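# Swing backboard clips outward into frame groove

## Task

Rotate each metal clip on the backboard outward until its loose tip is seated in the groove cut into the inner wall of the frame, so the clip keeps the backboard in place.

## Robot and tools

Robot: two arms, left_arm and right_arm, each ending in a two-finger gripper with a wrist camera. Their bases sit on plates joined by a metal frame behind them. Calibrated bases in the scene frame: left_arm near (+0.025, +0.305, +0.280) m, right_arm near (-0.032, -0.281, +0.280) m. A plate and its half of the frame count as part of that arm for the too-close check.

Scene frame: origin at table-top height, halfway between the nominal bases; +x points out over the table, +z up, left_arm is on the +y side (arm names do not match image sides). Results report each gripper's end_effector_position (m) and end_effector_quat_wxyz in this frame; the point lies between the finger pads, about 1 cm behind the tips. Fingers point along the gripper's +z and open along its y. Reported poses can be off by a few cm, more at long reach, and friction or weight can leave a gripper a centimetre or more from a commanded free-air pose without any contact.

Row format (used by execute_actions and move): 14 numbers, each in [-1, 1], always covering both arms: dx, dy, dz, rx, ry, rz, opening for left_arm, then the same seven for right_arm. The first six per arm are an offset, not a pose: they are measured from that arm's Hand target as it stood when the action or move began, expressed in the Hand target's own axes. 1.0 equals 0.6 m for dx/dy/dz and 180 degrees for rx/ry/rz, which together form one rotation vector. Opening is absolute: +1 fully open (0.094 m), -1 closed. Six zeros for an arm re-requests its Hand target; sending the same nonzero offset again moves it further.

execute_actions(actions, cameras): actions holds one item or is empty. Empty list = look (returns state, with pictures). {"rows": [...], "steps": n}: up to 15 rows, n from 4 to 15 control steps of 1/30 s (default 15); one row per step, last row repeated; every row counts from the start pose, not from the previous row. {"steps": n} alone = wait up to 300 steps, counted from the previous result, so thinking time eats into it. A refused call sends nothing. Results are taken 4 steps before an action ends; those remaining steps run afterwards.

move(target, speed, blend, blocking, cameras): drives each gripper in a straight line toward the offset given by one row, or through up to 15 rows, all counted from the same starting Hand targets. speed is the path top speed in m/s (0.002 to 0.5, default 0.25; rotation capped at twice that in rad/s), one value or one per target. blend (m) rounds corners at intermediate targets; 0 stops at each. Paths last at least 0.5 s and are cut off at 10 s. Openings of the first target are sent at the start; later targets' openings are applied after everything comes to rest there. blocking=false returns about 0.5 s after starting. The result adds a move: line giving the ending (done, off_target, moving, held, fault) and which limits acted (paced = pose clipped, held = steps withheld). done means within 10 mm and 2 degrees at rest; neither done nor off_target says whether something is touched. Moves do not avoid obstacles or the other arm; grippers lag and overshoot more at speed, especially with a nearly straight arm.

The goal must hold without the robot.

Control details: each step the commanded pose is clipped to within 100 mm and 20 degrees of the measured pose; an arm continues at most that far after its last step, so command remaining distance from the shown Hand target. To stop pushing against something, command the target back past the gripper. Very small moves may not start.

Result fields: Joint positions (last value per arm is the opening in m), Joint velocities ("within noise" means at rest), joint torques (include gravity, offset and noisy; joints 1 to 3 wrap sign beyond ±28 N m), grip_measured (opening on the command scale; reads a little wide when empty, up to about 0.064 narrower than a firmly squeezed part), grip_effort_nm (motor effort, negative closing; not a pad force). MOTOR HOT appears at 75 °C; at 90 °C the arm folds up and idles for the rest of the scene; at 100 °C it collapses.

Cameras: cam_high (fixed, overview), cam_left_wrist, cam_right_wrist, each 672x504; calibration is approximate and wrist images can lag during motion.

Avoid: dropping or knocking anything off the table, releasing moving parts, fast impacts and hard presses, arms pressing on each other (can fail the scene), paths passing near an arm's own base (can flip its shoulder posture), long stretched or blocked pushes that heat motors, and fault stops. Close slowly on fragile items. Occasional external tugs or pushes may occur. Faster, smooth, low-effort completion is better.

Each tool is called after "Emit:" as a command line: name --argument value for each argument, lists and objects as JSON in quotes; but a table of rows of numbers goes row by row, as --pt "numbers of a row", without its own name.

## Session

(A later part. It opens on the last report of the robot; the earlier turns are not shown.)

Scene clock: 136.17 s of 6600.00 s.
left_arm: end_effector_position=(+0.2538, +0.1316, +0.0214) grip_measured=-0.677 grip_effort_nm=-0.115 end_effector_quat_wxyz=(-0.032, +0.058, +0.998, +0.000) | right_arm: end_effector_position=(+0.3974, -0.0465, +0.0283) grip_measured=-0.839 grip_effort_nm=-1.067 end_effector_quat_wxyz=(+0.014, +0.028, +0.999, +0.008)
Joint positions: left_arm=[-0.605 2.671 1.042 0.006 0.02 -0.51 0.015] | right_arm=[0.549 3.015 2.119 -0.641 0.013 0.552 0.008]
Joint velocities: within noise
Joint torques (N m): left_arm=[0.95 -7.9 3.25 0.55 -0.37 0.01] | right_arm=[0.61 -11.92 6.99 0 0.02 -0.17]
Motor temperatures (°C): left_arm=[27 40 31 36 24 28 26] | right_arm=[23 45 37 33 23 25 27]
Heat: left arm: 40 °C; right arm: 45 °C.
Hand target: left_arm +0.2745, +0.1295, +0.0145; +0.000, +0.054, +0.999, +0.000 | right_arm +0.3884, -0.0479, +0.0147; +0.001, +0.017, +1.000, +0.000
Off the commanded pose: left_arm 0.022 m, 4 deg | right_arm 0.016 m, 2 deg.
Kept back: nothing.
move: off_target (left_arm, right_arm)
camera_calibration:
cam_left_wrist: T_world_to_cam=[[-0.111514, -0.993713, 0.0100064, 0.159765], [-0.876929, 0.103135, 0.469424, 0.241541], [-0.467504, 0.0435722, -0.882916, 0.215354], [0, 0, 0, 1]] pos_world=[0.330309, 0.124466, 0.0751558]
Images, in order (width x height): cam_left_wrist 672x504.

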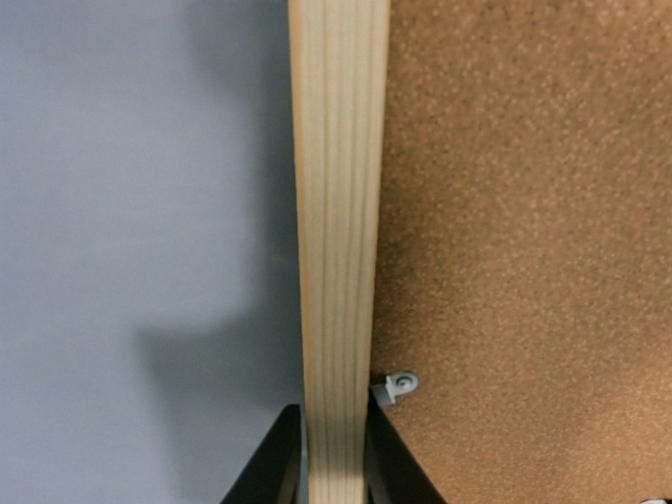

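Emit:
move --pt "-0.02 0 0.003 0 0 0 -0.68 0 0 0 0 0 0 -0.9" --speed 0.06 --cameras '["cam_left_wrist"]'

Emit:
zoom_image --camera "cam_left_wrist" --region '[260, 290, 440, 470]'

Scene clock: 137.10 s of 6600.00 s.
left_arm: end_effector_position=(+0.2576, +0.1323, +0.0216) grip_measured=-0.677 grip_effort_nm=-0.115 end_effector_quat_wxyz=(-0.047, +0.059, +0.997, +0.002) | right_arm: end_effector_position=(+0.3981, -0.0472, +0.0283) grip_measured=-0.839 grip_effort_nm=-1.057 end_effector_quat_wxyz=(+0.015, +0.028, +0.999, +0.006)
Joint positions: left_arm=[-0.589 2.679 1.084 -0.056 0.031 -0.491 0.015] | right_arm=[0.549 3.015 2.119 -0.64 0.018 0.552 0.008]
Joint velocities: within noise
Joint torques (N m): left_arm=[1.11 -7.95 3.77 0.73 -0.48 -0.02] | right_arm=[0.51 -12.05 7.02 0.02 -0.04 -0.18]
Motor temperatures (°C): left_arm=[27 40 31 36 24 28 26] | right_arm=[23 45 37 33 23 25 27]
Heat: left arm: 40 °C; right arm: 45 °C.
Hand target: left_arm +0.2864, +0.1281, +0.0127; +0.000, +0.054, +0.999, +0.000 | right_arm +0.3884, -0.0478, +0.0147; +0.001, +0.017, +1.000, +0.000
Off the commanded pose: left_arm 0.031 m, 5 deg | right_arm 0.017 m, 2 deg.
Kept back: nothing.
move: off_target (left_arm, right_arm)
camera_calibration:
cam_left_wrist: T_world_to_cam=[[-0.11351, -0.993509, 0.00738539, 0.161393], [-0.862773, 0.102254, 0.495144, 0.24056], [-0.492685, 0.049832, -0.868779, 0.222695], [0, 0, 0, 1]] pos_world=[0.335587, 0.12465, 0.0731686]
Images, in order (width x height): cam_left_wrist 672x504.

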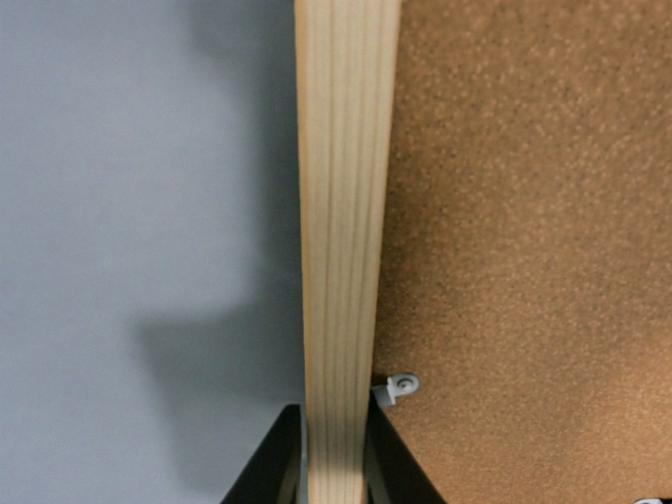

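Scaled by 2.800 from the camera's 672x504 image, which has a finer 960x720 frame.

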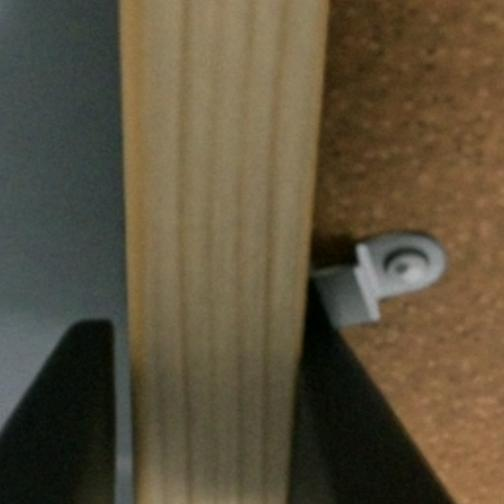

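Emit:
move --pt "0.065 0.001 0 0 0 0 -0.66 0 0 0 0 0 0 -0.9" --pt "0.07 0.001 -0.06 0 0 0 -0.66 0 0 0 0 0 0 -0.9" --speed 0.08 --cameras '["cam_left_wrist"]'

Emit:
zoom_image --camera "cam_left_wrist" --region '[280, 220, 460, 400]'

Scene clock: 138.67 s of 6600.00 s.
left_arm: end_effector_position=(+0.2463, +0.1324, +0.0441) grip_measured=-0.662 grip_effort_nm=0.149 end_effector_quat_wxyz=(+0.001, +0.056, +0.998, -0.004) | right_arm: end_effector_position=(+0.3974, -0.0459, +0.0283) grip_measured=-0.839 grip_effort_nm=-1.067 end_effector_quat_wxyz=(+0.013, +0.028, +0.999, +0.010)
Joint positions: left_arm=[-0.638 2.564 0.905 0.097 -0.008 -0.547 0.016] | right_arm=[0.549 3.015 2.119 -0.64 0.01 0.552 0.008]
Joint velocities: within noise
Joint torques (N m): left_arm=[-0.54 -11.06 0.4 0.12 -0.07 -0.11] | right_arm=[0.61 -11.95 6.98 0.03 0.04 -0.17]
Motor temperatures (°C): left_arm=[27 40 31 35 24 28 26] | right_arm=[23 45 37 33 23 25 27]
Heat: left arm: 40 °C; right arm: 45 °C.
Hand target: left_arm +0.2448, +0.1333, +0.0487; +0.000, +0.054, +0.999, +0.000 | right_arm +0.3884, -0.0479, +0.0147; +0.001, +0.017, +1.000, +0.000
Off the commanded pose: left_arm 0.005 m, 1 deg | right_arm 0.016 m, 2 deg.
Kept back: nothing.
move: off_target (right_arm)
camera_calibration:
cam_left_wrist: T_world_to_cam=[[-0.108023, -0.994026, 0.0155799, 0.15838], [-0.906281, 0.104905, 0.409451, 0.233866], [-0.408639, 0.0301103, -0.912199, 0.220478], [0, 0, 0, 1]] pos_world=[0.319153, 0.126261, 0.102895]
Images, in order (width x height): cam_left_wrist 672x504.

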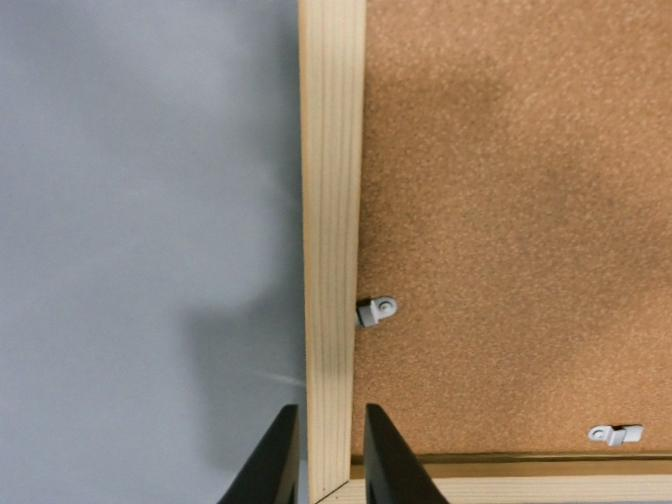

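Scaled by 2.800 from the camera's 672x504 image, which has a finer 960x720 frame.

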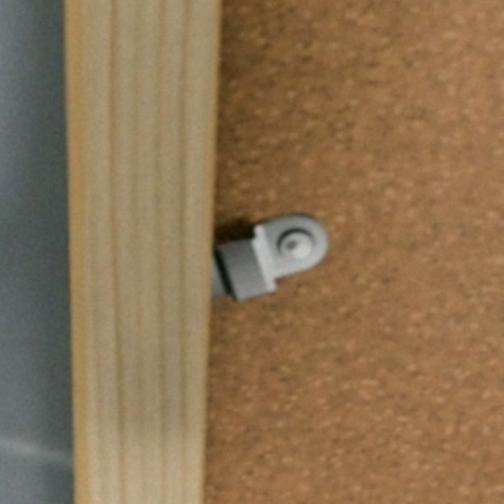

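Emit:
move --pt "0 0 -0.01 0 0 0 -1 0 0 0 0 0 0 -0.9" --pt "-0.146 -0.034 -0.01 0 0 0 -1 0 0 0 0 0 0 -0.9" --speed 0.12 --cameras '["cam_left_wrist"]'

Scene clock: 141.00 s of 6600.00 s.
left_arm: end_effector_position=(+0.3308, +0.1001, +0.0594) grip_measured=-0.986 grip_effort_nm=-0.706 end_effector_quat_wxyz=(+0.007, +0.052, +0.999, -0.007) | right_arm: end_effector_position=(+0.3974, -0.0459, +0.0283) grip_measured=-0.839 grip_effort_nm=-1.067 end_effector_quat_wxyz=(+0.013, +0.028, +0.999, +0.010)
Joint positions: left_arm=[-0.568 2.608 1.277 -0.219 -0.008 -0.483 0.001] | right_arm=[0.549 3.015 2.119 -0.64 0.01 0.552 0.008]
Joint velocities: within noise
Joint torques (N m): left_arm=[0.1 -9.77 3.79 0.12 -0.06 0.02] | right_arm=[0.66 -12.07 6.99 0.07 0.04 -0.16]
Motor temperatures (°C): left_arm=[27 40 31 35 24 28 26] | right_arm=[23 45 37 33 23 25 27]
Heat: left arm: 40 °C; right arm: 45 °C.
Hand target: left_arm +0.3296, +0.1035, +0.0547; +0.000, +0.054, +0.999, +0.000 | right_arm +0.3884, -0.0479, +0.0147; +0.001, +0.017, +1.000, +0.000
Off the commanded pose: left_arm 0.006 m, 1 deg | right_arm 0.016 m, 2 deg.
Kept back: nothing.
move: off_target (right_arm)
camera_calibration:
cam_left_wrist: T_world_to_cam=[[-0.101594, -0.994607, 0.0208779, 0.132767], [-0.911251, 0.101458, 0.399158, 0.310121], [-0.399123, 0.0215269, -0.916644, 0.267909], [0, 0, 0, 1]] pos_world=[0.403015, 0.0948197, 0.119018]
Images, in order (width x height): cam_left_wrist 672x504.

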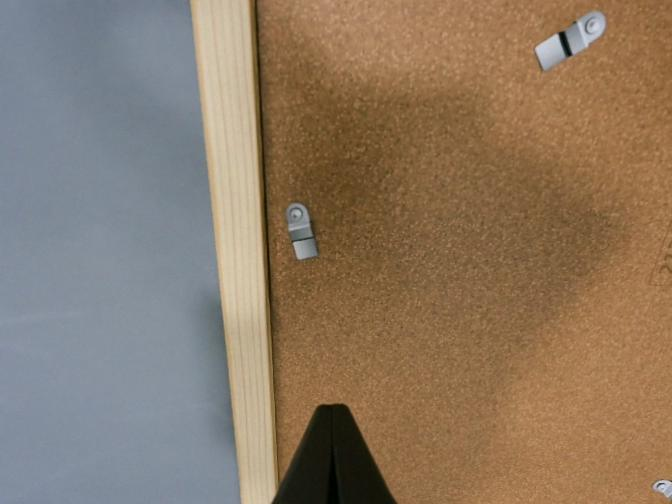

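Emit:
move --pt "-0.0465 -0.002 0.02 0 0 0 -1 0 0 0 0 0 0 -0.9" --pt "-0.0465 -0.002 0.060 0 0 0 -1 0 0 0 0 0 0 -0.9" --speed 0.08 --cameras '["cam_left_wrist"]'

Emit:
zoom_image --camera "cam_left_wrist" --region '[240, 260, 440, 460]'

Scene clock: 142.53 s of 6600.00 s.
left_arm: end_effector_position=(+0.3564, +0.0979, +0.0243) grip_measured=-0.986 grip_effort_nm=-0.701 end_effector_quat_wxyz=(+0.000, +0.052, +0.999, -0.003) | right_arm: end_effector_position=(+0.3974, -0.0459, +0.0283) grip_measured=-0.839 grip_effort_nm=-1.062 end_effector_quat_wxyz=(+0.013, +0.028, +0.999, +0.010)
Joint positions: left_arm=[-0.535 2.772 1.476 -0.267 -0.008 -0.452 0.001] | right_arm=[0.549 3.015 2.119 -0.64 0.01 0.552 0.008]
Joint velocities: within noise
Joint torques (N m): left_arm=[-0.02 -10.48 3.92 0.23 -0.06 0.02] | right_arm=[0.68 -11.93 7.01 0.05 0.06 -0.15]
Motor temperatures (°C): left_arm=[27 40 31 35 24 28 26] | right_arm=[23 45 37 33 23 25 27]
Heat: left arm: 40 °C; right arm: 45 °C.
Hand target: left_arm +0.3573, +0.0994, +0.0187; +0.000, +0.054, +0.999, +0.000 | right_arm +0.3884, -0.0479, +0.0147; +0.001, +0.017, +1.000, +0.000
Off the commanded pose: left_arm 0.006 m, 0 deg | right_arm 0.016 m, 2 deg.
Kept back: nothing.
move: off_target (right_arm)
camera_calibration:
cam_left_wrist: T_world_to_cam=[[-0.100062, -0.99489, 0.0134558, 0.133656], [-0.906531, 0.0967328, 0.410907, 0.346176], [-0.410109, 0.0289182, -0.911578, 0.249104], [0, 0, 0, 1]] pos_world=[0.429353, 0.0922826, 0.0830329]
Images, in order (width x height): cam_left_wrist 672x504.

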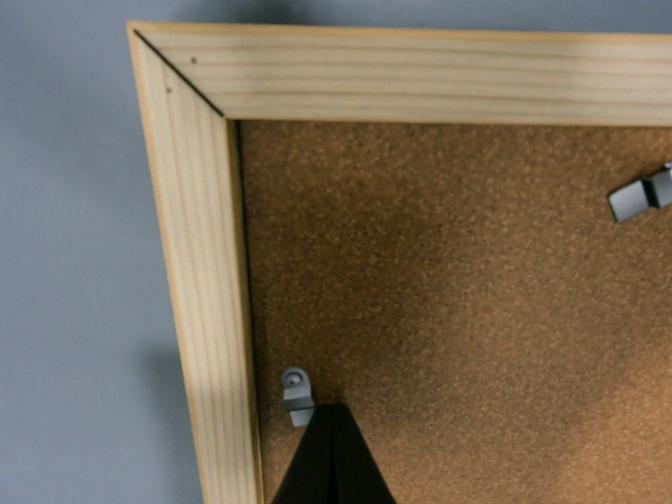

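Scaled by 2.520 from the camera's 672x504 image, which has a finer 960x720 frame.

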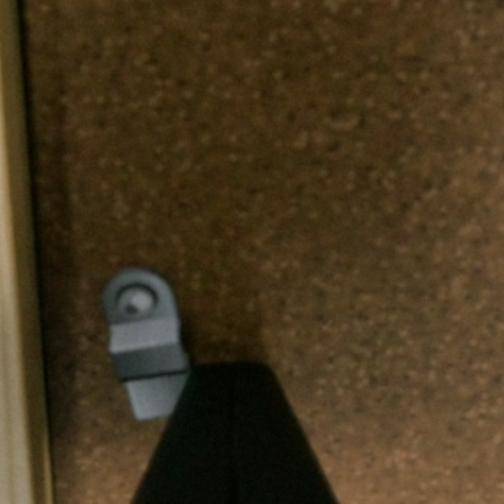

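Emit:
move --pt "0.0 -0.004 0.006 0 0 0 -1 0 0 0 0 0 0 -0.9" --pt "0.0 0.016 0.006 0 0 0 -1 0 0 0 0 0 0 -0.9" --speed 0.05 --cameras '["cam_left_wrist"]'

Emit:
zoom_image --camera "cam_left_wrist" --region '[240, 280, 440, 480]'

Scene clock: 145.23 s of 6600.00 s.
left_arm: end_effector_position=(+0.3594, +0.0989, +0.0234) grip_measured=-0.986 grip_effort_nm=-0.706 end_effector_quat_wxyz=(-0.001, +0.055, +0.998, -0.009) | right_arm: end_effector_position=(+0.3974, -0.0459, +0.0283) grip_measured=-0.839 grip_effort_nm=-1.067 end_effector_quat_wxyz=(+0.013, +0.028, +0.999, +0.010)
Joint positions: left_arm=[-0.523 2.778 1.484 -0.267 0.004 -0.432 0.001] | right_arm=[0.549 3.015 2.119 -0.64 0.01 0.552 0.008]
Joint velocities: within noise
Joint torques (N m): left_arm=[0.72 -10.65 2.19 0.39 -0.19 0.04] | right_arm=[0.43 -12.03 7.1 0.04 0.09 -0.17]
Motor temperatures (°C): left_arm=[27 40 31 35 24 28 26] | right_arm=[23 45 37 33 23 25 27]
Heat: left arm: 40 °C; right arm: 45 °C.
Hand target: left_arm +0.3584, +0.1088, +0.0152; +0.000, +0.054, +0.999, +0.000 | right_arm +0.3884, -0.0479, +0.0147; +0.001, +0.017, +1.000, +0.000
Off the commanded pose: left_arm 0.013 m, 1 deg | right_arm 0.016 m, 2 deg.
Kept back: nothing.
move: off_target (left_arm, right_arm)
camera_calibration:
cam_left_wrist: T_world_to_cam=[[-0.107607, -0.993853, 0.0260083, 0.137285], [-0.904514, 0.108725, 0.41235, 0.347324], [-0.412643, 0.020847, -0.910654, 0.251138], [0, 0, 0, 1]] pos_world=[0.432563, 0.0934429, 0.0819098]
Images, in order (width x height): cam_left_wrist 672x504.

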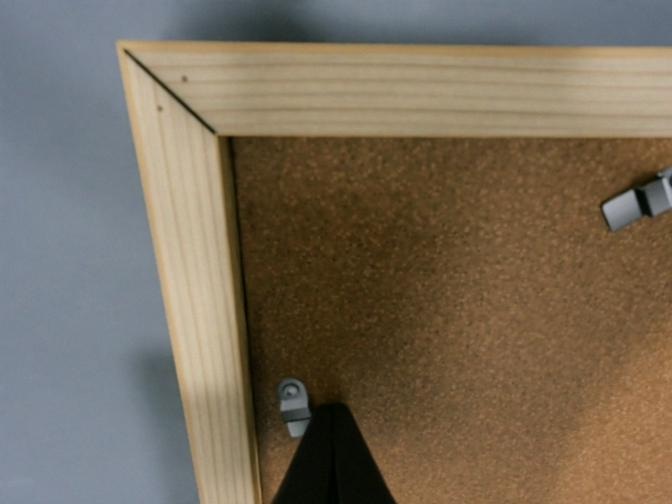

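Scaled by 2.520 from the camera's 672x504 image, which has a finer 960x720 frame.

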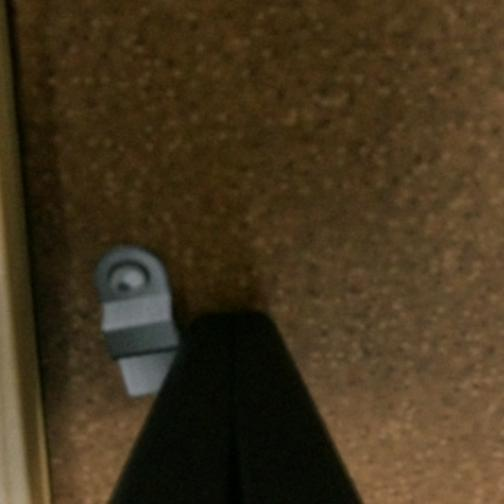

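Emit:
move --pt "0.0 0.014 0.0 0 0 0 -1 0 0 0 0 0 0 -0.9" --speed 0.05 --cameras '["cam_left_wrist"]'

Emit:
zoom_image --camera "cam_left_wrist" --region '[240, 280, 440, 480]'

Scene clock: 146.17 s of 6600.00 s.
left_arm: end_effector_position=(+0.3596, +0.1001, +0.0226) grip_measured=-0.986 grip_effort_nm=-0.701 end_effector_quat_wxyz=(-0.004, +0.059, +0.998, -0.021) | right_arm: end_effector_position=(+0.3974, -0.0459, +0.0283) grip_measured=-0.839 grip_effort_nm=-1.067 end_effector_quat_wxyz=(+0.013, +0.028, +0.999, +0.010)
Joint positions: left_arm=[-0.51 2.778 1.477 -0.256 0.027 -0.412 0.001] | right_arm=[0.549 3.015 2.119 -0.64 0.01 0.552 0.008]
Joint velocities: within noise
Joint torques (N m): left_arm=[1.26 -11.18 1.36 0.39 -0.46 0.05] | right_arm=[0.57 -12 6.94 0.01 0.03 -0.18]
Motor temperatures (°C): left_arm=[27 40 31 35 24 28 26] | right_arm=[23 45 37 33 23 25 27]
Heat: left arm: 40 °C; right arm: 45 °C.
Hand target: left_arm +0.3593, +0.1172, +0.0152; +0.000, +0.054, +0.999, +0.000 | right_arm +0.3884, -0.0479, +0.0147; +0.001, +0.017, +1.000, +0.000
Off the commanded pose: left_arm 0.019 m, 2 deg | right_arm 0.016 m, 2 deg.
Kept back: nothing.
move: off_target (left_arm, right_arm)
camera_calibration:
cam_left_wrist: T_world_to_cam=[[-0.114285, -0.992228, 0.0492238, 0.140141], [-0.900375, 0.124391, 0.416956, 0.344497], [-0.419838, 0.00333205, -0.907593, 0.254729], [0, 0, 0, 1]] pos_world=[0.433138, 0.0953508, 0.0806517]
Images, in order (width x height): cam_left_wrist 672x504.

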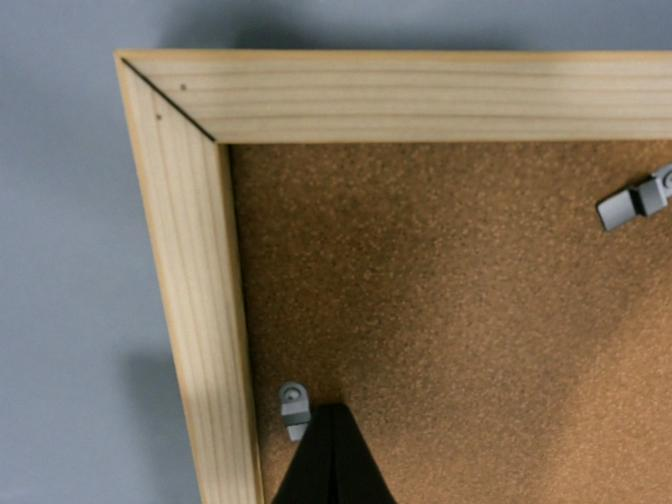

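Scaled by 2.520 from the camera's 672x504 image, which has a finer 960x720 frame.

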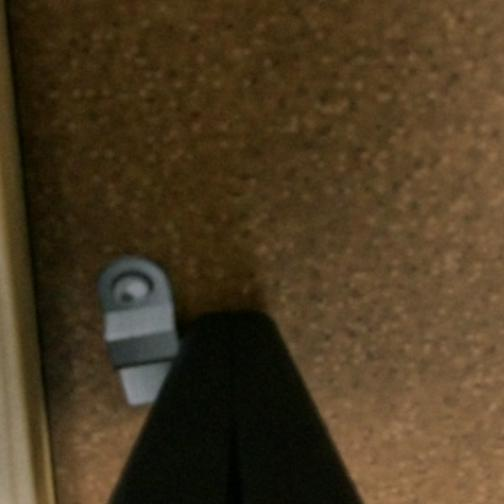

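Emit:
move --pt "0.0 0.014 -0.005 0 0 0 -1 0 0 0 0 0 0 -0.9" --speed 0.05 --cameras '["cam_left_wrist"]'

Emit:
zoom_image --camera "cam_left_wrist" --region '[240, 280, 440, 480]'

Scene clock: 147.10 s of 6600.00 s.
left_arm: end_effector_position=(+0.3598, +0.1015, +0.0225) grip_measured=-0.986 grip_effort_nm=-0.701 end_effector_quat_wxyz=(-0.003, +0.063, +0.997, -0.034) | right_arm: end_effector_position=(+0.3974, -0.0459, +0.0283) grip_measured=-0.839 grip_effort_nm=-1.057 end_effector_quat_wxyz=(+0.013, +0.028, +0.999, +0.010)
Joint positions: left_arm=[-0.496 2.771 1.455 -0.227 0.049 -0.391 0.001] | right_arm=[0.549 3.015 2.119 -0.64 0.01 0.552 0.008]
Joint velocities: within noise
Joint torques (N m): left_arm=[1.83 -11.9 1.21 0.21 -0.64 0.01] | right_arm=[0.49 -12.05 7.01 0.05 0.04 -0.17]
Motor temperatures (°C): left_arm=[27 40 31 35 24 28 26] | right_arm=[23 45 37 33 23 25 27]
Heat: left arm: 40 °C; right arm: 45 °C.
Hand target: left_arm +0.3599, +0.1257, +0.0181; +0.000, +0.054, +0.999, +0.000 | right_arm +0.3884, -0.0479, +0.0147; +0.001, +0.017, +1.000, +0.000
Off the commanded pose: left_arm 0.024 m, 4 deg | right_arm 0.016 m, 2 deg.
Kept back: nothing.
move: off_target (left_arm, right_arm)
camera_calibration:
cam_left_wrist: T_world_to_cam=[[-0.122136, -0.989722, 0.0743833, 0.143643], [-0.900041, 0.142034, 0.41201, 0.342689], [-0.418341, -0.0166267, -0.908138, 0.256245], [0, 0, 0, 1]] pos_world=[0.433176, 0.0977537, 0.0808292]
Images, in order (width x height): cam_left_wrist 672x504.

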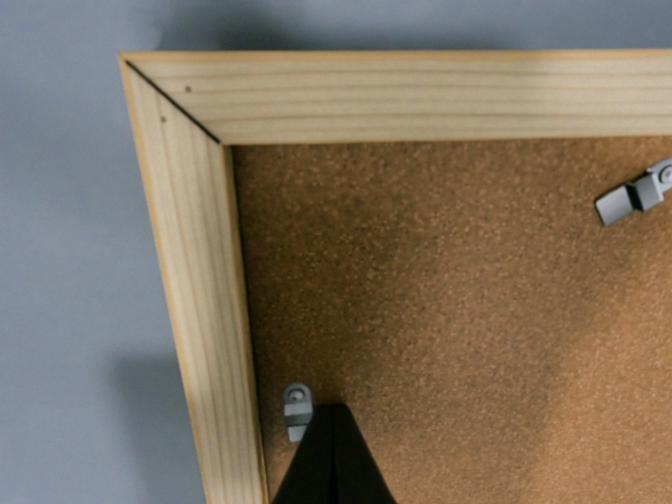

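Scaled by 2.520 from the camera's 672x504 image, which has a finer 960x720 frame.

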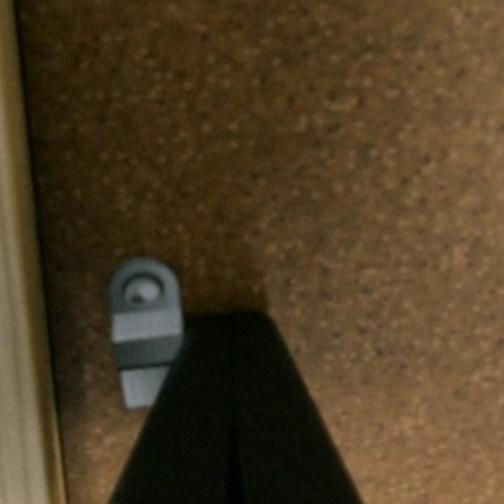

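Emit:
move --pt "0.0 -0.032 0.002 0 0 0 -1 0 0 0 0 0 0 -0.9" --pt "0.009 -0.028 0.002 0 0 0 -1 0 0 0 0 0 0 -0.9" --pt "0.009 -0.006 0.002 0 0 0 -1 0 0 0 0 0 0 -0.9" --speed 0.06 --cameras '["cam_left_wrist"]'

Emit:
zoom_image --camera "cam_left_wrist" --region '[240, 280, 440, 480]'

Scene clock: 148.33 s of 6600.00 s.
left_arm: end_effector_position=(+0.3594, +0.1014, +0.0225) grip_measured=-0.986 grip_effort_nm=-0.706 end_effector_quat_wxyz=(+0.006, +0.060, +0.998, -0.028) | right_arm: end_effector_position=(+0.3974, -0.0459, +0.0283) grip_measured=-0.839 grip_effort_nm=-1.067 end_effector_quat_wxyz=(+0.013, +0.028, +0.999, +0.010)
Joint positions: left_arm=[-0.505 2.766 1.44 -0.206 0.032 -0.405 0.001] | right_arm=[0.549 3.015 2.119 -0.64 0.01 0.552 0.008]
Joint velocities: within noise
Joint torques (N m): left_arm=[1.35 -11.55 1.05 0.17 -0.47 0.03] | right_arm=[0.49 -12.04 6.94 0.05 0.07 -0.18]
Motor temperatures (°C): left_arm=[27 40 30 35 24 28 27] | right_arm=[23 45 37 33 23 25 27]
Heat: left arm: 40 °C; right arm: 45 °C.
Hand target: left_arm +0.3543, +0.1226, +0.0169; +0.000, +0.054, +0.999, +0.000 | right_arm +0.3883, -0.0479, +0.0147; +0.001, +0.017, +1.000, +0.000
Off the commanded pose: left_arm 0.023 m, 3 deg | right_arm 0.016 m, 2 deg.
Kept back: nothing.
move: off_target (left_arm, right_arm)
camera_calibration:
cam_left_wrist: T_world_to_cam=[[-0.117007, -0.991157, 0.062591, 0.142019], [-0.907871, 0.132298, 0.39783, 0.346524], [-0.402592, -0.0102757, -0.915322, 0.249866], [0, 0, 0, 1]] pos_world=[0.43181, 0.0974861, 0.0819608]
Images, in order (width x height): cam_left_wrist 672x504.

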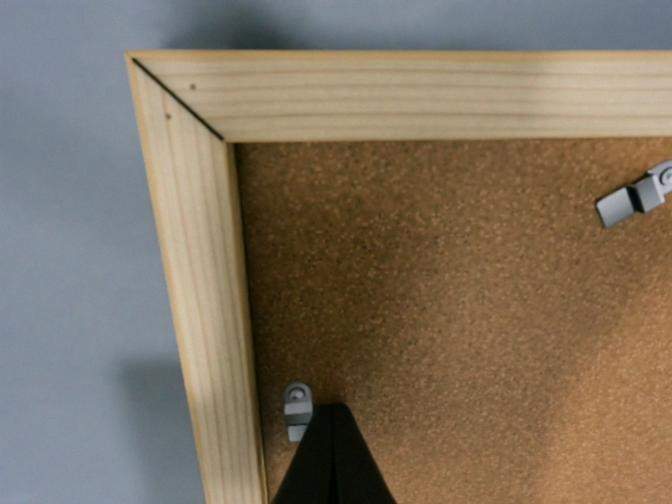

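Scaled by 2.520 from the camera's 672x504 image, which has a finer 960x720 frame.

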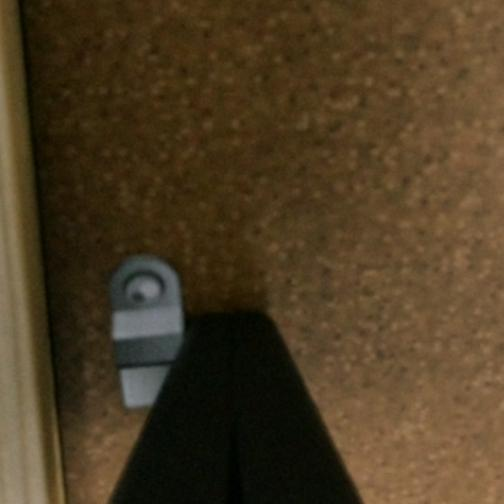

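Emit:
move --pt "0.0 -0.048 -0.006 0 0 0 -1 0 0 0 0 0 0 -0.9" --pt "0.010 -0.048 -0.006 0 0 0 -1 0 0 0 0 0 0 -0.9" --speed 0.06 --cameras '["cam_left_wrist"]'

Emit:
zoom_image --camera "cam_left_wrist" --region '[240, 280, 440, 480]'

Scene clock: 149.43 s of 6600.00 s.
left_arm: end_effector_position=(+0.3508, +0.0897, +0.0238) grip_measured=-0.986 grip_effort_nm=-0.706 end_effector_quat_wxyz=(+0.007, +0.058, +0.998, -0.010) | right_arm: end_effector_position=(+0.3974, -0.0459, +0.0283) grip_measured=-0.839 grip_effort_nm=-1.067 end_effector_quat_wxyz=(+0.013, +0.028, +0.999, +0.010)
Joint positions: left_arm=[-0.558 2.766 1.451 -0.231 -0.003 -0.461 0.001] | right_arm=[0.549 3.015 2.119 -0.64 0.01 0.552 0.008]
Joint velocities: within noise
Joint torques (N m): left_arm=[-0.31 -11.54 2.37 0.16 -0.11 -0.11] | right_arm=[0.72 -12.07 7.28 0.01 0.03 -0.16]
Motor temperatures (°C): left_arm=[27 40 30 35 24 28 27] | right_arm=[23 45 37 33 23 25 27]
Heat: left arm: 40 °C; right arm: 45 °C.
Hand target: left_arm +0.3451, +0.0946, +0.0205; +0.000, +0.054, +0.999, +0.000 | right_arm +0.3884, -0.0479, +0.0147; +0.001, +0.017, +1.000, +0.000
Off the commanded pose: left_arm 0.008 m, 1 deg | right_arm 0.016 m, 2 deg.
Kept back: nothing.
move: off_target (right_arm)
camera_calibration:
cam_left_wrist: T_world_to_cam=[[-0.113407, -0.993192, 0.0266284, 0.129093], [-0.909928, 0.114587, 0.398622, 0.342005], [-0.39896, 0.0209768, -0.916728, 0.243428], [0, 0, 0, 1]] pos_world=[0.422959, 0.0839186, 0.0833891]
Images, in order (width x height): cam_left_wrist 672x504.

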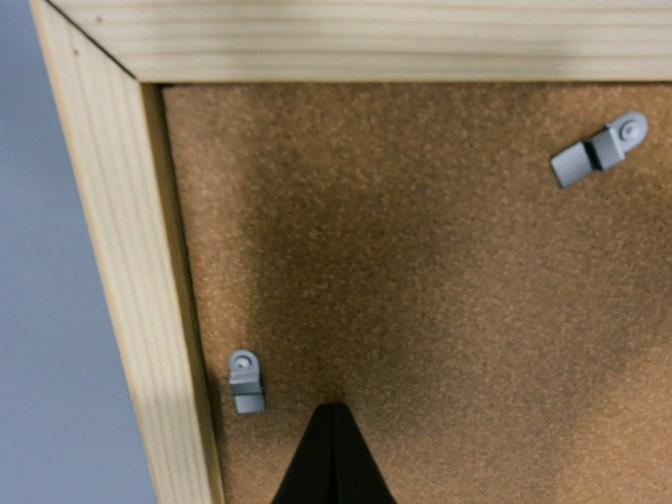

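Scaled by 2.520 from the camera's 672x504 image, which has a finer 960x720 frame.

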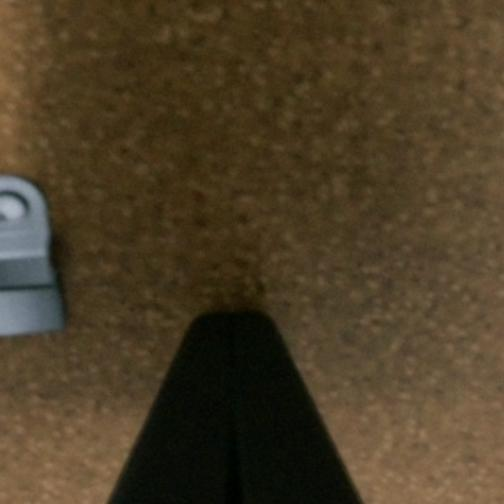

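Emit:
move --pt "-0.0075 0.0 0.0 0 0 0 -1 0 0 0 0 0 0 -0.9" --pt "-0.0075 0.034 0.0 0 0 0 -1 0 0 0 0 0 0 -0.9" --speed 0.06 --cameras '["cam_left_wrist"]'

Emit:
zoom_image --camera "cam_left_wrist" --region '[240, 280, 440, 480]'

Scene clock: 150.40 s of 6600.00 s.
left_arm: end_effector_position=(+0.3544, +0.1035, +0.0226) grip_measured=-0.986 grip_effort_nm=-0.706 end_effector_quat_wxyz=(+0.001, +0.055, +0.998, -0.013) | right_arm: end_effector_position=(+0.3974, -0.0459, +0.0283) grip_measured=-0.839 grip_effort_nm=-1.067 end_effector_quat_wxyz=(+0.013, +0.028, +0.999, +0.010)
Joint positions: left_arm=[-0.518 2.765 1.44 -0.229 0.008 -0.428 0.001] | right_arm=[0.549 3.015 2.119 -0.64 0.01 0.552 0.008]
Joint velocities: within noise
Joint torques (N m): left_arm=[0.68 -12.12 1.29 0.25 -0.23 0.03] | right_arm=[0.44 -12.03 7.01 0.04 0.03 -0.18]
Motor temperatures (°C): left_arm=[27 40 30 35 24 28 27] | right_arm=[23 45 37 32 23 25 27]
Heat: left arm: 40 °C; right arm: 45 °C.
Hand target: left_arm +0.3519, +0.1144, +0.0205; +0.000, +0.054, +0.999, +0.000 | right_arm +0.3884, -0.0479, +0.0147; +0.001, +0.017, +1.000, +0.000
Off the commanded pose: left_arm 0.011 m, 1 deg | right_arm 0.016 m, 2 deg.
Kept back: nothing.
move: off_target (left_arm, right_arm)
camera_calibration:
cam_left_wrist: T_world_to_cam=[[-0.106143, -0.993825, 0.0323265, 0.140634], [-0.905961, 0.110057, 0.408807, 0.343073], [-0.40984, 0.0141056, -0.912048, 0.247969], [0, 0, 0, 1]] pos_world=[0.427366, 0.0985105, 0.0813631]
Images, in order (width x height): cam_left_wrist 672x504.

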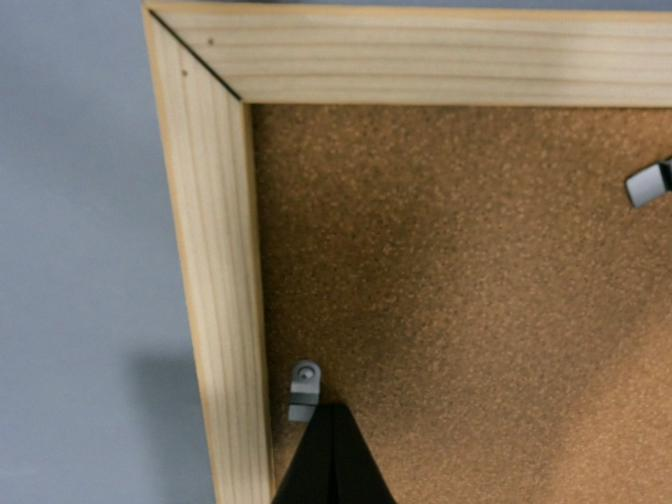

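Scaled by 2.520 from the camera's 672x504 image, which has a finer 960x720 frame.

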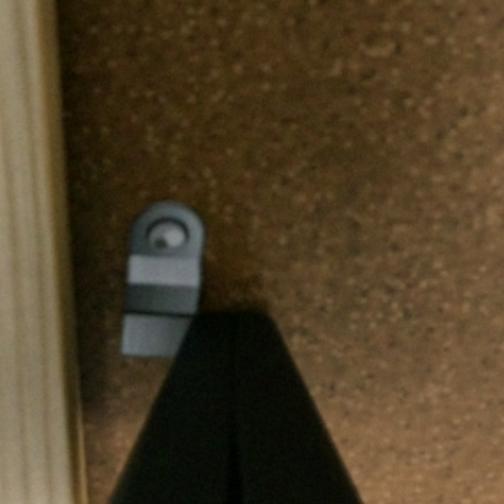

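Emit:
move --pt "0 0.016 0.0 0 0 0 -1 0 0 0 0 0 0 -0.9" --speed 0.06 --cameras '["cam_left_wrist"]'

Emit:
zoom_image --camera "cam_left_wrist" --region '[240, 280, 440, 480]'

Scene clock: 151.33 s of 6600.00 s.
left_arm: end_effector_position=(+0.3547, +0.1080, +0.0226) grip_measured=-0.986 grip_effort_nm=-0.706 end_effector_quat_wxyz=(+0.001, +0.059, +0.998, -0.021) | right_arm: end_effector_position=(+0.3974, -0.0459, +0.0283) grip_measured=-0.839 grip_effort_nm=-1.062 end_effector_quat_wxyz=(+0.013, +0.028, +0.999, +0.010)
Joint positions: left_arm=[-0.5 2.759 1.42 -0.209 0.024 -0.403 0.001] | right_arm=[0.549 3.015 2.119 -0.64 0.01 0.552 0.008]
Joint velocities: within noise
Joint torques (N m): left_arm=[1.13 -12.1 1.21 0.21 -0.38 0.01] | right_arm=[0.55 -11.9 6.98 0.02 0.03 -0.15]
Motor temperatures (°C): left_arm=[27 40 30 35 24 28 27] | right_arm=[23 45 37 32 23 25 27]
Heat: left arm: 40 °C; right arm: 45 °C.
Hand target: left_arm +0.3530, +0.1240, +0.0206; +0.000, +0.054, +0.999, +0.000 | right_arm +0.3884, -0.0479, +0.0147; +0.001, +0.017, +1.000, +0.000
Off the commanded pose: left_arm 0.016 m, 2 deg | right_arm 0.016 m, 2 deg.
Kept back: nothing.
move: off_target (left_arm, right_arm)
camera_calibration:
cam_left_wrist: T_world_to_cam=[[-0.113815, -0.992293, 0.0490068, 0.147295], [-0.904388, 0.123899, 0.408328, 0.340737], [-0.411252, 0.00215254, -0.911519, 0.2498], [0, 0, 0, 1]] pos_world=[0.427654, 0.103405, 0.081347]
Images, in order (width x height): cam_left_wrist 672x504.

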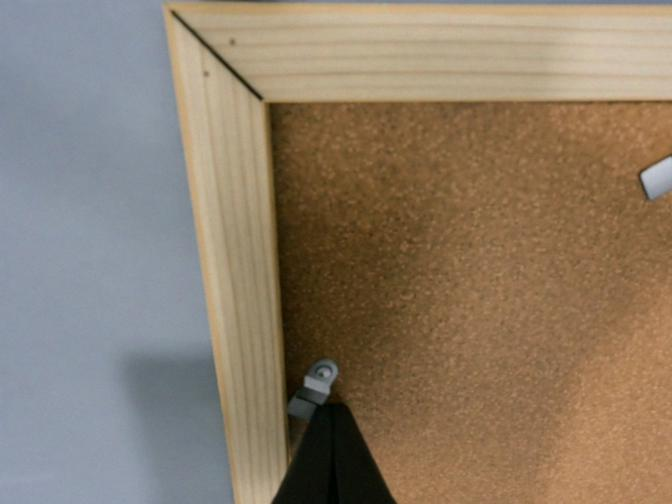

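Scaled by 2.520 from the camera's 672x504 image, which has a finer 960x720 frame.

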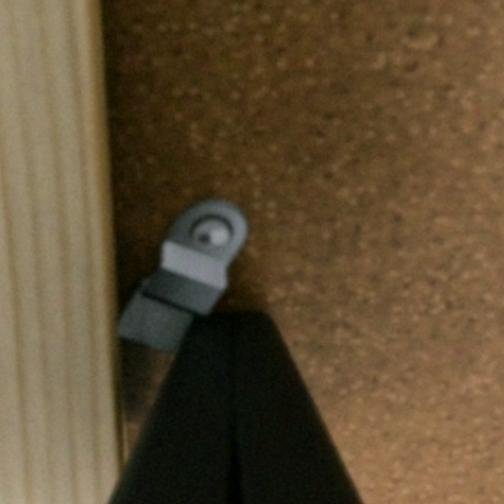

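Emit:
move --pt "-0.012 0.002 0.0 0 0 0 -1 0 0 0 0 0 0 -0.9" --speed 0.06 --cameras '["cam_left_wrist"]'

Emit:
zoom_image --camera "cam_left_wrist" --region '[240, 280, 440, 480]'

Scene clock: 152.27 s of 6600.00 s.
left_arm: end_effector_position=(+0.3553, +0.1099, +0.0226) grip_measured=-0.986 grip_effort_nm=-0.706 end_effector_quat_wxyz=(-0.001, +0.060, +0.998, -0.023) | right_arm: end_effector_position=(+0.3974, -0.0459, +0.0283) grip_measured=-0.839 grip_effort_nm=-1.067 end_effector_quat_wxyz=(+0.013, +0.028, +0.999, +0.010)
Joint positions: left_arm=[-0.492 2.759 1.42 -0.21 0.03 -0.392 0.001] | right_arm=[0.549 3.015 2.119 -0.64 0.01 0.552 0.008]
Joint velocities: within noise
Joint torques (N m): left_arm=[1.33 -11.32 3.45 0.06 -0.46 0.01] | right_arm=[0.42 -12 7.04 0.06 0.07 -0.16]
Motor temperatures (°C): left_arm=[27 40 30 35 24 28 27] | right_arm=[23 45 37 32 23 25 27]
Heat: left arm: 40 °C; right arm: 45 °C.
Hand target: left_arm +0.3603, +0.1243, +0.0206; +0.000, +0.054, +0.999, +0.000 | right_arm +0.3884, -0.0479, +0.0147; +0.001, +0.017, +1.000, +0.000
Off the commanded pose: left_arm 0.015 m, 3 deg | right_arm 0.016 m, 2 deg.
Kept back: nothing.
move: off_target (left_arm, right_arm)
camera_calibration:
cam_left_wrist: T_world_to_cam=[[-0.117144, -0.991649, 0.0539392, 0.150267], [-0.902335, 0.128965, 0.41129, 0.339765], [-0.414812, -0.000491156, -0.909907, 0.251591], [0, 0, 0, 1]] pos_world=[0.428548, 0.105318, 0.0810772]
Images, in order (width x height): cam_left_wrist 672x504.

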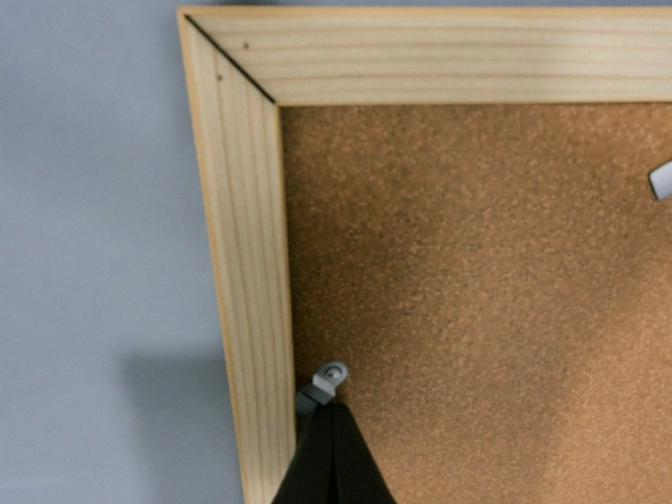

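Scaled by 2.520 from the camera's 672x504 image, which has a finer 960x720 frame.

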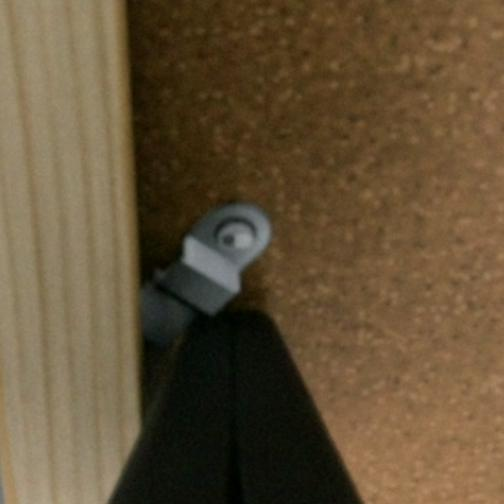

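Emit:
move --pt "-0.013 -0.005 0.0 0 0 0 -1 0 0 0 0 0 0 -0.9" --speed 0.06 --cameras '["cam_left_wrist"]'

Emit:
zoom_image --camera "cam_left_wrist" --region '[240, 280, 440, 480]'

Scene clock: 153.30 s of 6600.00 s.
left_arm: end_effector_position=(+0.3677, +0.1114, +0.0271) grip_measured=-0.986 grip_effort_nm=-0.701 end_effector_quat_wxyz=(+0.004, +0.055, +0.998, -0.016) | right_arm: end_effector_position=(+0.3975, -0.0458, +0.0283) grip_measured=-0.839 grip_effort_nm=-1.067 end_effector_quat_wxyz=(+0.013, +0.028, +0.999, +0.010)
Joint positions: left_arm=[-0.481 2.76 1.461 -0.248 0.012 -0.391 0.001] | right_arm=[0.549 3.015 2.119 -0.639 0.01 0.552 0.008]
Joint velocities: within noise
Joint torques (N m): left_arm=[0.53 -10.25 3.97 0.12 -0.27 0.02] | right_arm=[0.58 -12.08 6.87 0.04 0.01 -0.18]
Motor temperatures (°C): left_arm=[27 40 30 35 24 28 27] | right_arm=[23 45 37 32 23 25 27]
Heat: left arm: 40 °C; right arm: 45 °C.
Hand target: left_arm +0.3676, +0.1205, +0.0205; +0.000, +0.054, +0.999, +0.000 | right_arm +0.3884, -0.0479, +0.0147; +0.001, +0.017, +1.000, +0.000
Off the commanded pose: left_arm 0.011 m, 2 deg | right_arm 0.017 m, 2 deg.
Kept back: nothing.
move: off_target (left_arm, right_arm)
camera_calibration:
cam_left_wrist: T_world_to_cam=[[-0.107441, -0.993447, 0.0389803, 0.150046], [-0.908242, 0.114024, 0.40261, 0.352933], [-0.404416, 0.00785332, -0.914541, 0.256184], [0, 0, 0, 1]] pos_world=[0.440274, 0.106808, 0.0863479]
Images, in order (width x height): cam_left_wrist 672x504.

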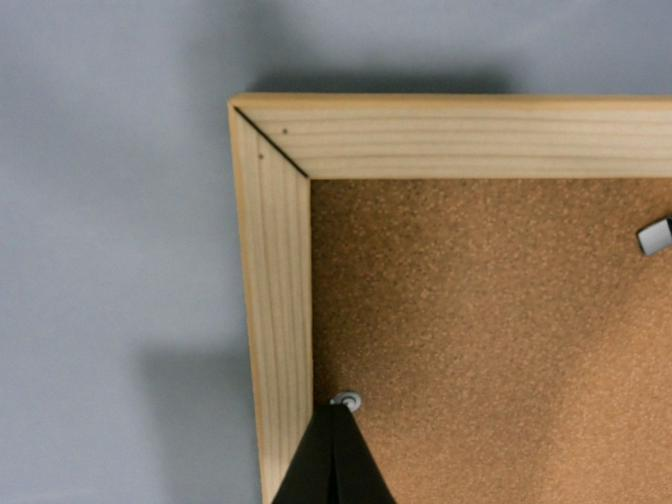

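Scaled by 2.520 from the camera's 672x504 image, which has a finer 960x720 frame.

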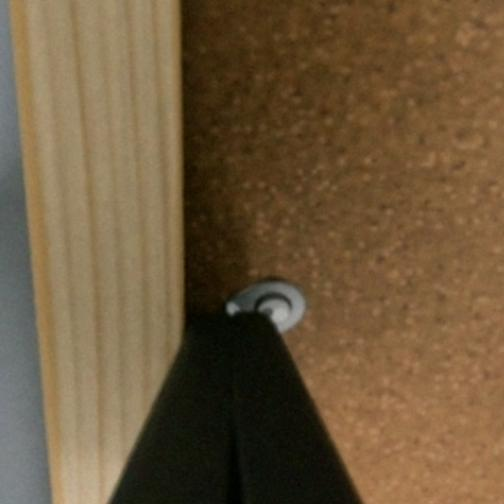

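Emit:
move --pt "0 0 -0.05 0 0 0 -1 0 0 0 0 0 0 -0.9" --pt "0.028 -0.002 -0.05 0 0 0 -0.55 0 0 0 0 0 0 -0.9" --speed 0.08 --cameras '["cam_left_wrist"]'

Emit:
zoom_image --camera "cam_left_wrist" --region '[240, 260, 440, 460]'

Scene clock: 155.00 s of 6600.00 s.
left_arm: end_effector_position=(+0.3425, +0.1262, +0.0415) grip_measured=-0.553 grip_effort_nm=0.159 end_effector_quat_wxyz=(-0.017, +0.055, +0.998, +0.003) | right_arm: end_effector_position=(+0.3974, -0.0454, +0.0284) grip_measured=-0.839 grip_effort_nm=-1.067 end_effector_quat_wxyz=(+0.013, +0.028, +0.999, +0.011)
Joint positions: left_arm=[-0.488 2.684 1.352 -0.27 -0.005 -0.398 0.021] | right_arm=[0.549 3.015 2.119 -0.639 0.008 0.552 0.008]
Joint velocities: within noise
Joint torques (N m): left_arm=[-0.61 -14.3 2.07 0.27 -0.09 -0.1] | right_arm=[0.62 -12.03 6.97 0.03 0.09 -0.19]
Motor temperatures (°C): left_arm=[27 41 30 35 24 28 27] | right_arm=[23 45 37 32 23 25 27]
Heat: left arm: 41 °C; right arm: 45 °C.
Hand target: left_arm +0.3509, +0.1212, +0.0505; +0.000, +0.054, +0.999, +0.000 | right_arm +0.3884, -0.0478, +0.0147; +0.001, +0.017, +1.000, +0.000
Off the commanded pose: left_arm 0.013 m, 2 deg | right_arm 0.017 m, 2 deg.
Kept back: nothing.
move: off_target (left_arm, right_arm); target 2's new opening was sent with left_arm's hand 0.014 m and 2 deg from that target
camera_calibration:
cam_left_wrist: T_world_to_cam=[[-0.107067, -0.99425, 0.00207858, 0.162943], [-0.891141, 0.0968902, 0.443262, 0.317133], [-0.440914, 0.0456064, -0.89639, 0.266051], [0, 0, 0, 1]] pos_world=[0.417361, 0.119145, 0.0975736]
Images, in order (width x height): cam_left_wrist 672x504.

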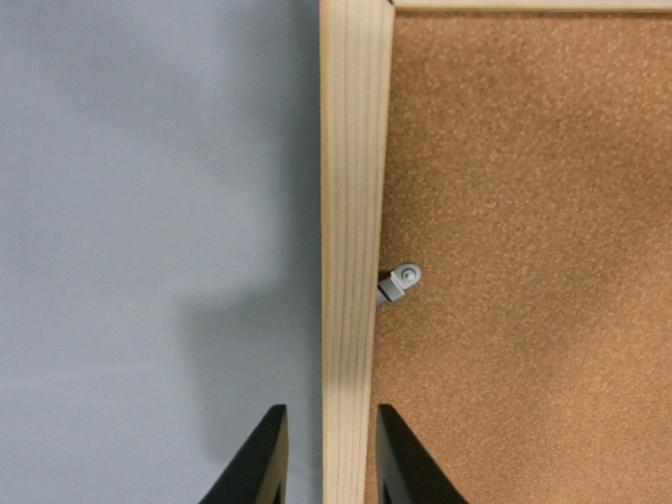

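Scaled by 2.520 from the camera's 672x504 image, which has a finer 960x720 frame.

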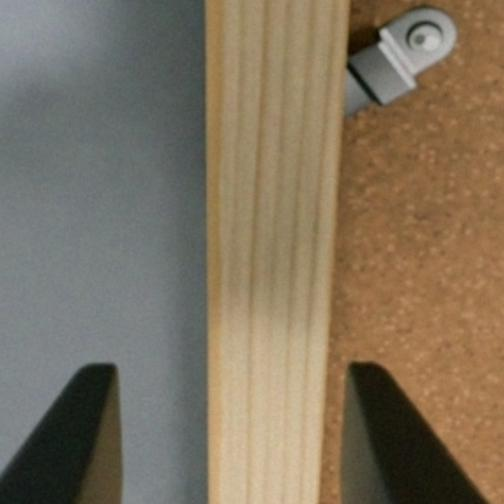

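Emit:
move --pt "0.0 0.0 0.025 0 0 0 -0.55 0 0 0 0 0 0 -0.9" --pt "0.0 0.003 0.056 0 0 0 -0.55 0 0 0 0 0 0 -0.9" --speed 0.06 --cameras '["cam_left_wrist"]'

Emit:
zoom_image --camera "cam_left_wrist" --region '[240, 280, 440, 480]'

Scene clock: 156.20 s of 6600.00 s.
left_arm: end_effector_position=(+0.3478, +0.1230, +0.0229) grip_measured=-0.553 grip_effort_nm=0.154 end_effector_quat_wxyz=(-0.005, +0.055, +0.998, -0.002) | right_arm: end_effector_position=(+0.3974, -0.0454, +0.0284) grip_measured=-0.839 grip_effort_nm=-1.062 end_effector_quat_wxyz=(+0.013, +0.028, +0.999, +0.011)
Joint positions: left_arm=[-0.488 2.746 1.383 -0.212 -0.005 -0.398 0.021] | right_arm=[0.549 3.015 2.119 -0.639 0.008 0.552 0.008]
Joint velocities: within noise
Joint torques (N m): left_arm=[-0.16 -9.88 3.69 0.32 -0.1 -0.05] | right_arm=[0.68 -11.99 6.99 0.01 0.03 -0.14]
Motor temperatures (°C): left_arm=[27 41 30 35 24 28 27] | right_arm=[23 45 37 32 23 25 27]
Heat: left arm: 41 °C; right arm: 45 °C.
Hand target: left_arm +0.3510, +0.1230, +0.0169; +0.000, +0.054, +0.999, +0.000 | right_arm +0.3884, -0.0478, +0.0147; +0.001, +0.017, +1.000, +0.000
Off the commanded pose: left_arm 0.007 m, 1 deg | right_arm 0.017 m, 2 deg.
Kept back: nothing.
move: off_target (right_arm)
camera_calibration:
cam_left_wrist: T_world_to_cam=[[-0.106889, -0.994199, 0.0119957, 0.160096], [-0.901196, 0.101973, 0.421246, 0.333828], [-0.420025, 0.0342162, -0.906867, 0.246247], [0, 0, 0, 1]] pos_world=[0.421387, 0.1167, 0.0807688]
Images, in order (width x height): cam_left_wrist 672x504.

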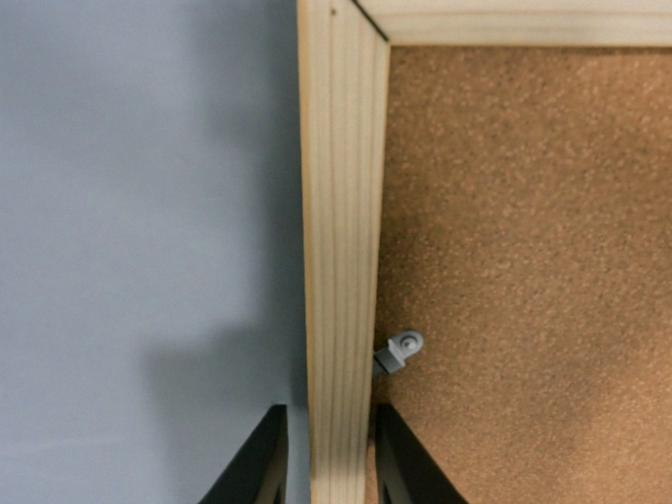

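Scaled by 2.520 from the camera's 672x504 image, which has a finer 960x720 frame.

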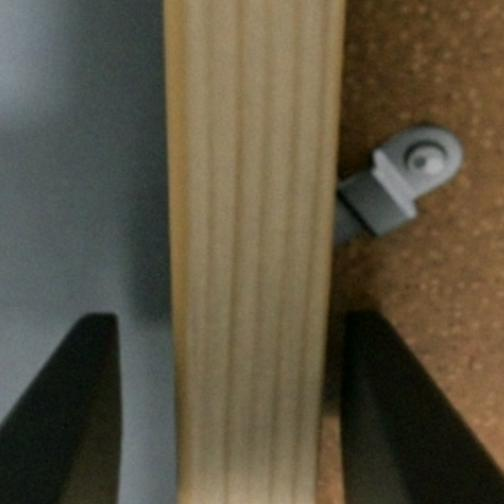

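Emit:
move --pt "0.0 0.0 0.003 0 0 0 -0.68 0 0 0 0 0 0 -0.9" --pt "-0.034 0.0 0.004 0 0 0 -0.68 0 0 0 0 0 0 -0.9" --speed 0.06 --cameras '["cam_left_wrist"]'

Emit:
zoom_image --camera "cam_left_wrist" --region '[260, 300, 440, 480]'

Scene clock: 157.87 s of 6600.00 s.
left_arm: end_effector_position=(+0.3576, +0.1214, +0.0232) grip_measured=-0.677 grip_effort_nm=-0.110 end_effector_quat_wxyz=(-0.020, +0.056, +0.998, +0.003) | right_arm: end_effector_position=(+0.3974, -0.0454, +0.0284) grip_measured=-0.839 grip_effort_nm=-1.067 end_effector_quat_wxyz=(+0.013, +0.028, +0.999, +0.011)
Joint positions: left_arm=[-0.477 2.776 1.477 -0.308 -0.001 -0.386 0.015] | right_arm=[0.549 3.015 2.119 -0.639 0.008 0.552 0.008]
Joint velocities: within noise
Joint torques (N m): left_arm=[0.62 -9.58 4.81 0.55 -0.13 0.01] | right_arm=[0.64 -12.03 6.98 0.01 0.09 -0.19]
Motor temperatures (°C): left_arm=[27 41 30 35 24 28 27] | right_arm=[23 45 37 32 23 25 27]
Heat: left arm: 41 °C; right arm: 45 °C.
Hand target: left_arm +0.3714, +0.1207, +0.0146; +0.000, +0.054, +0.999, +0.000 | right_arm +0.3884, -0.0478, +0.0147; +0.001, +0.017, +1.000, +0.000
Off the commanded pose: left_arm 0.016 m, 2 deg | right_arm 0.017 m, 2 deg.
Kept back: nothing.
move: off_target (left_arm, right_arm)
camera_calibration:
cam_left_wrist: T_world_to_cam=[[-0.108504, -0.99409, 0.00356371, 0.160329], [-0.888078, 0.0985424, 0.449006, 0.337813], [-0.446703, 0.045554, -0.893522, 0.258514], [0, 0, 0, 1]] pos_world=[0.43288, 0.114316, 0.0787367]
Images, in order (width x height): cam_left_wrist 672x504.

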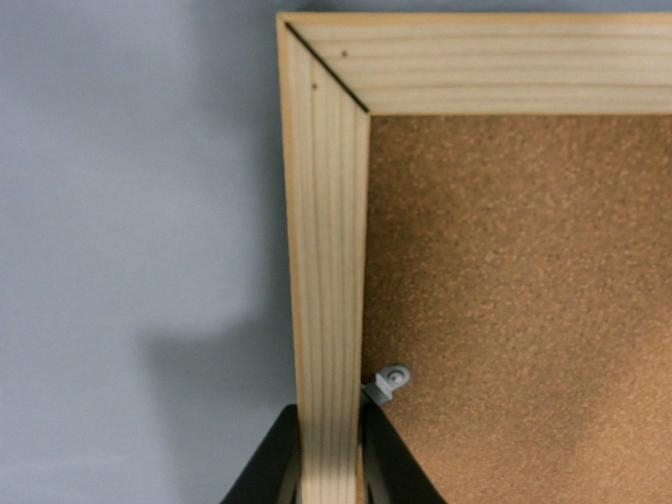

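Scaled by 2.800 from the camera's 672x504 image, which has a finer 960x720 frame.

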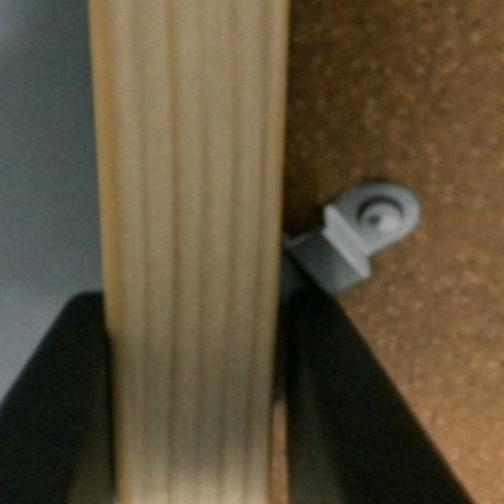

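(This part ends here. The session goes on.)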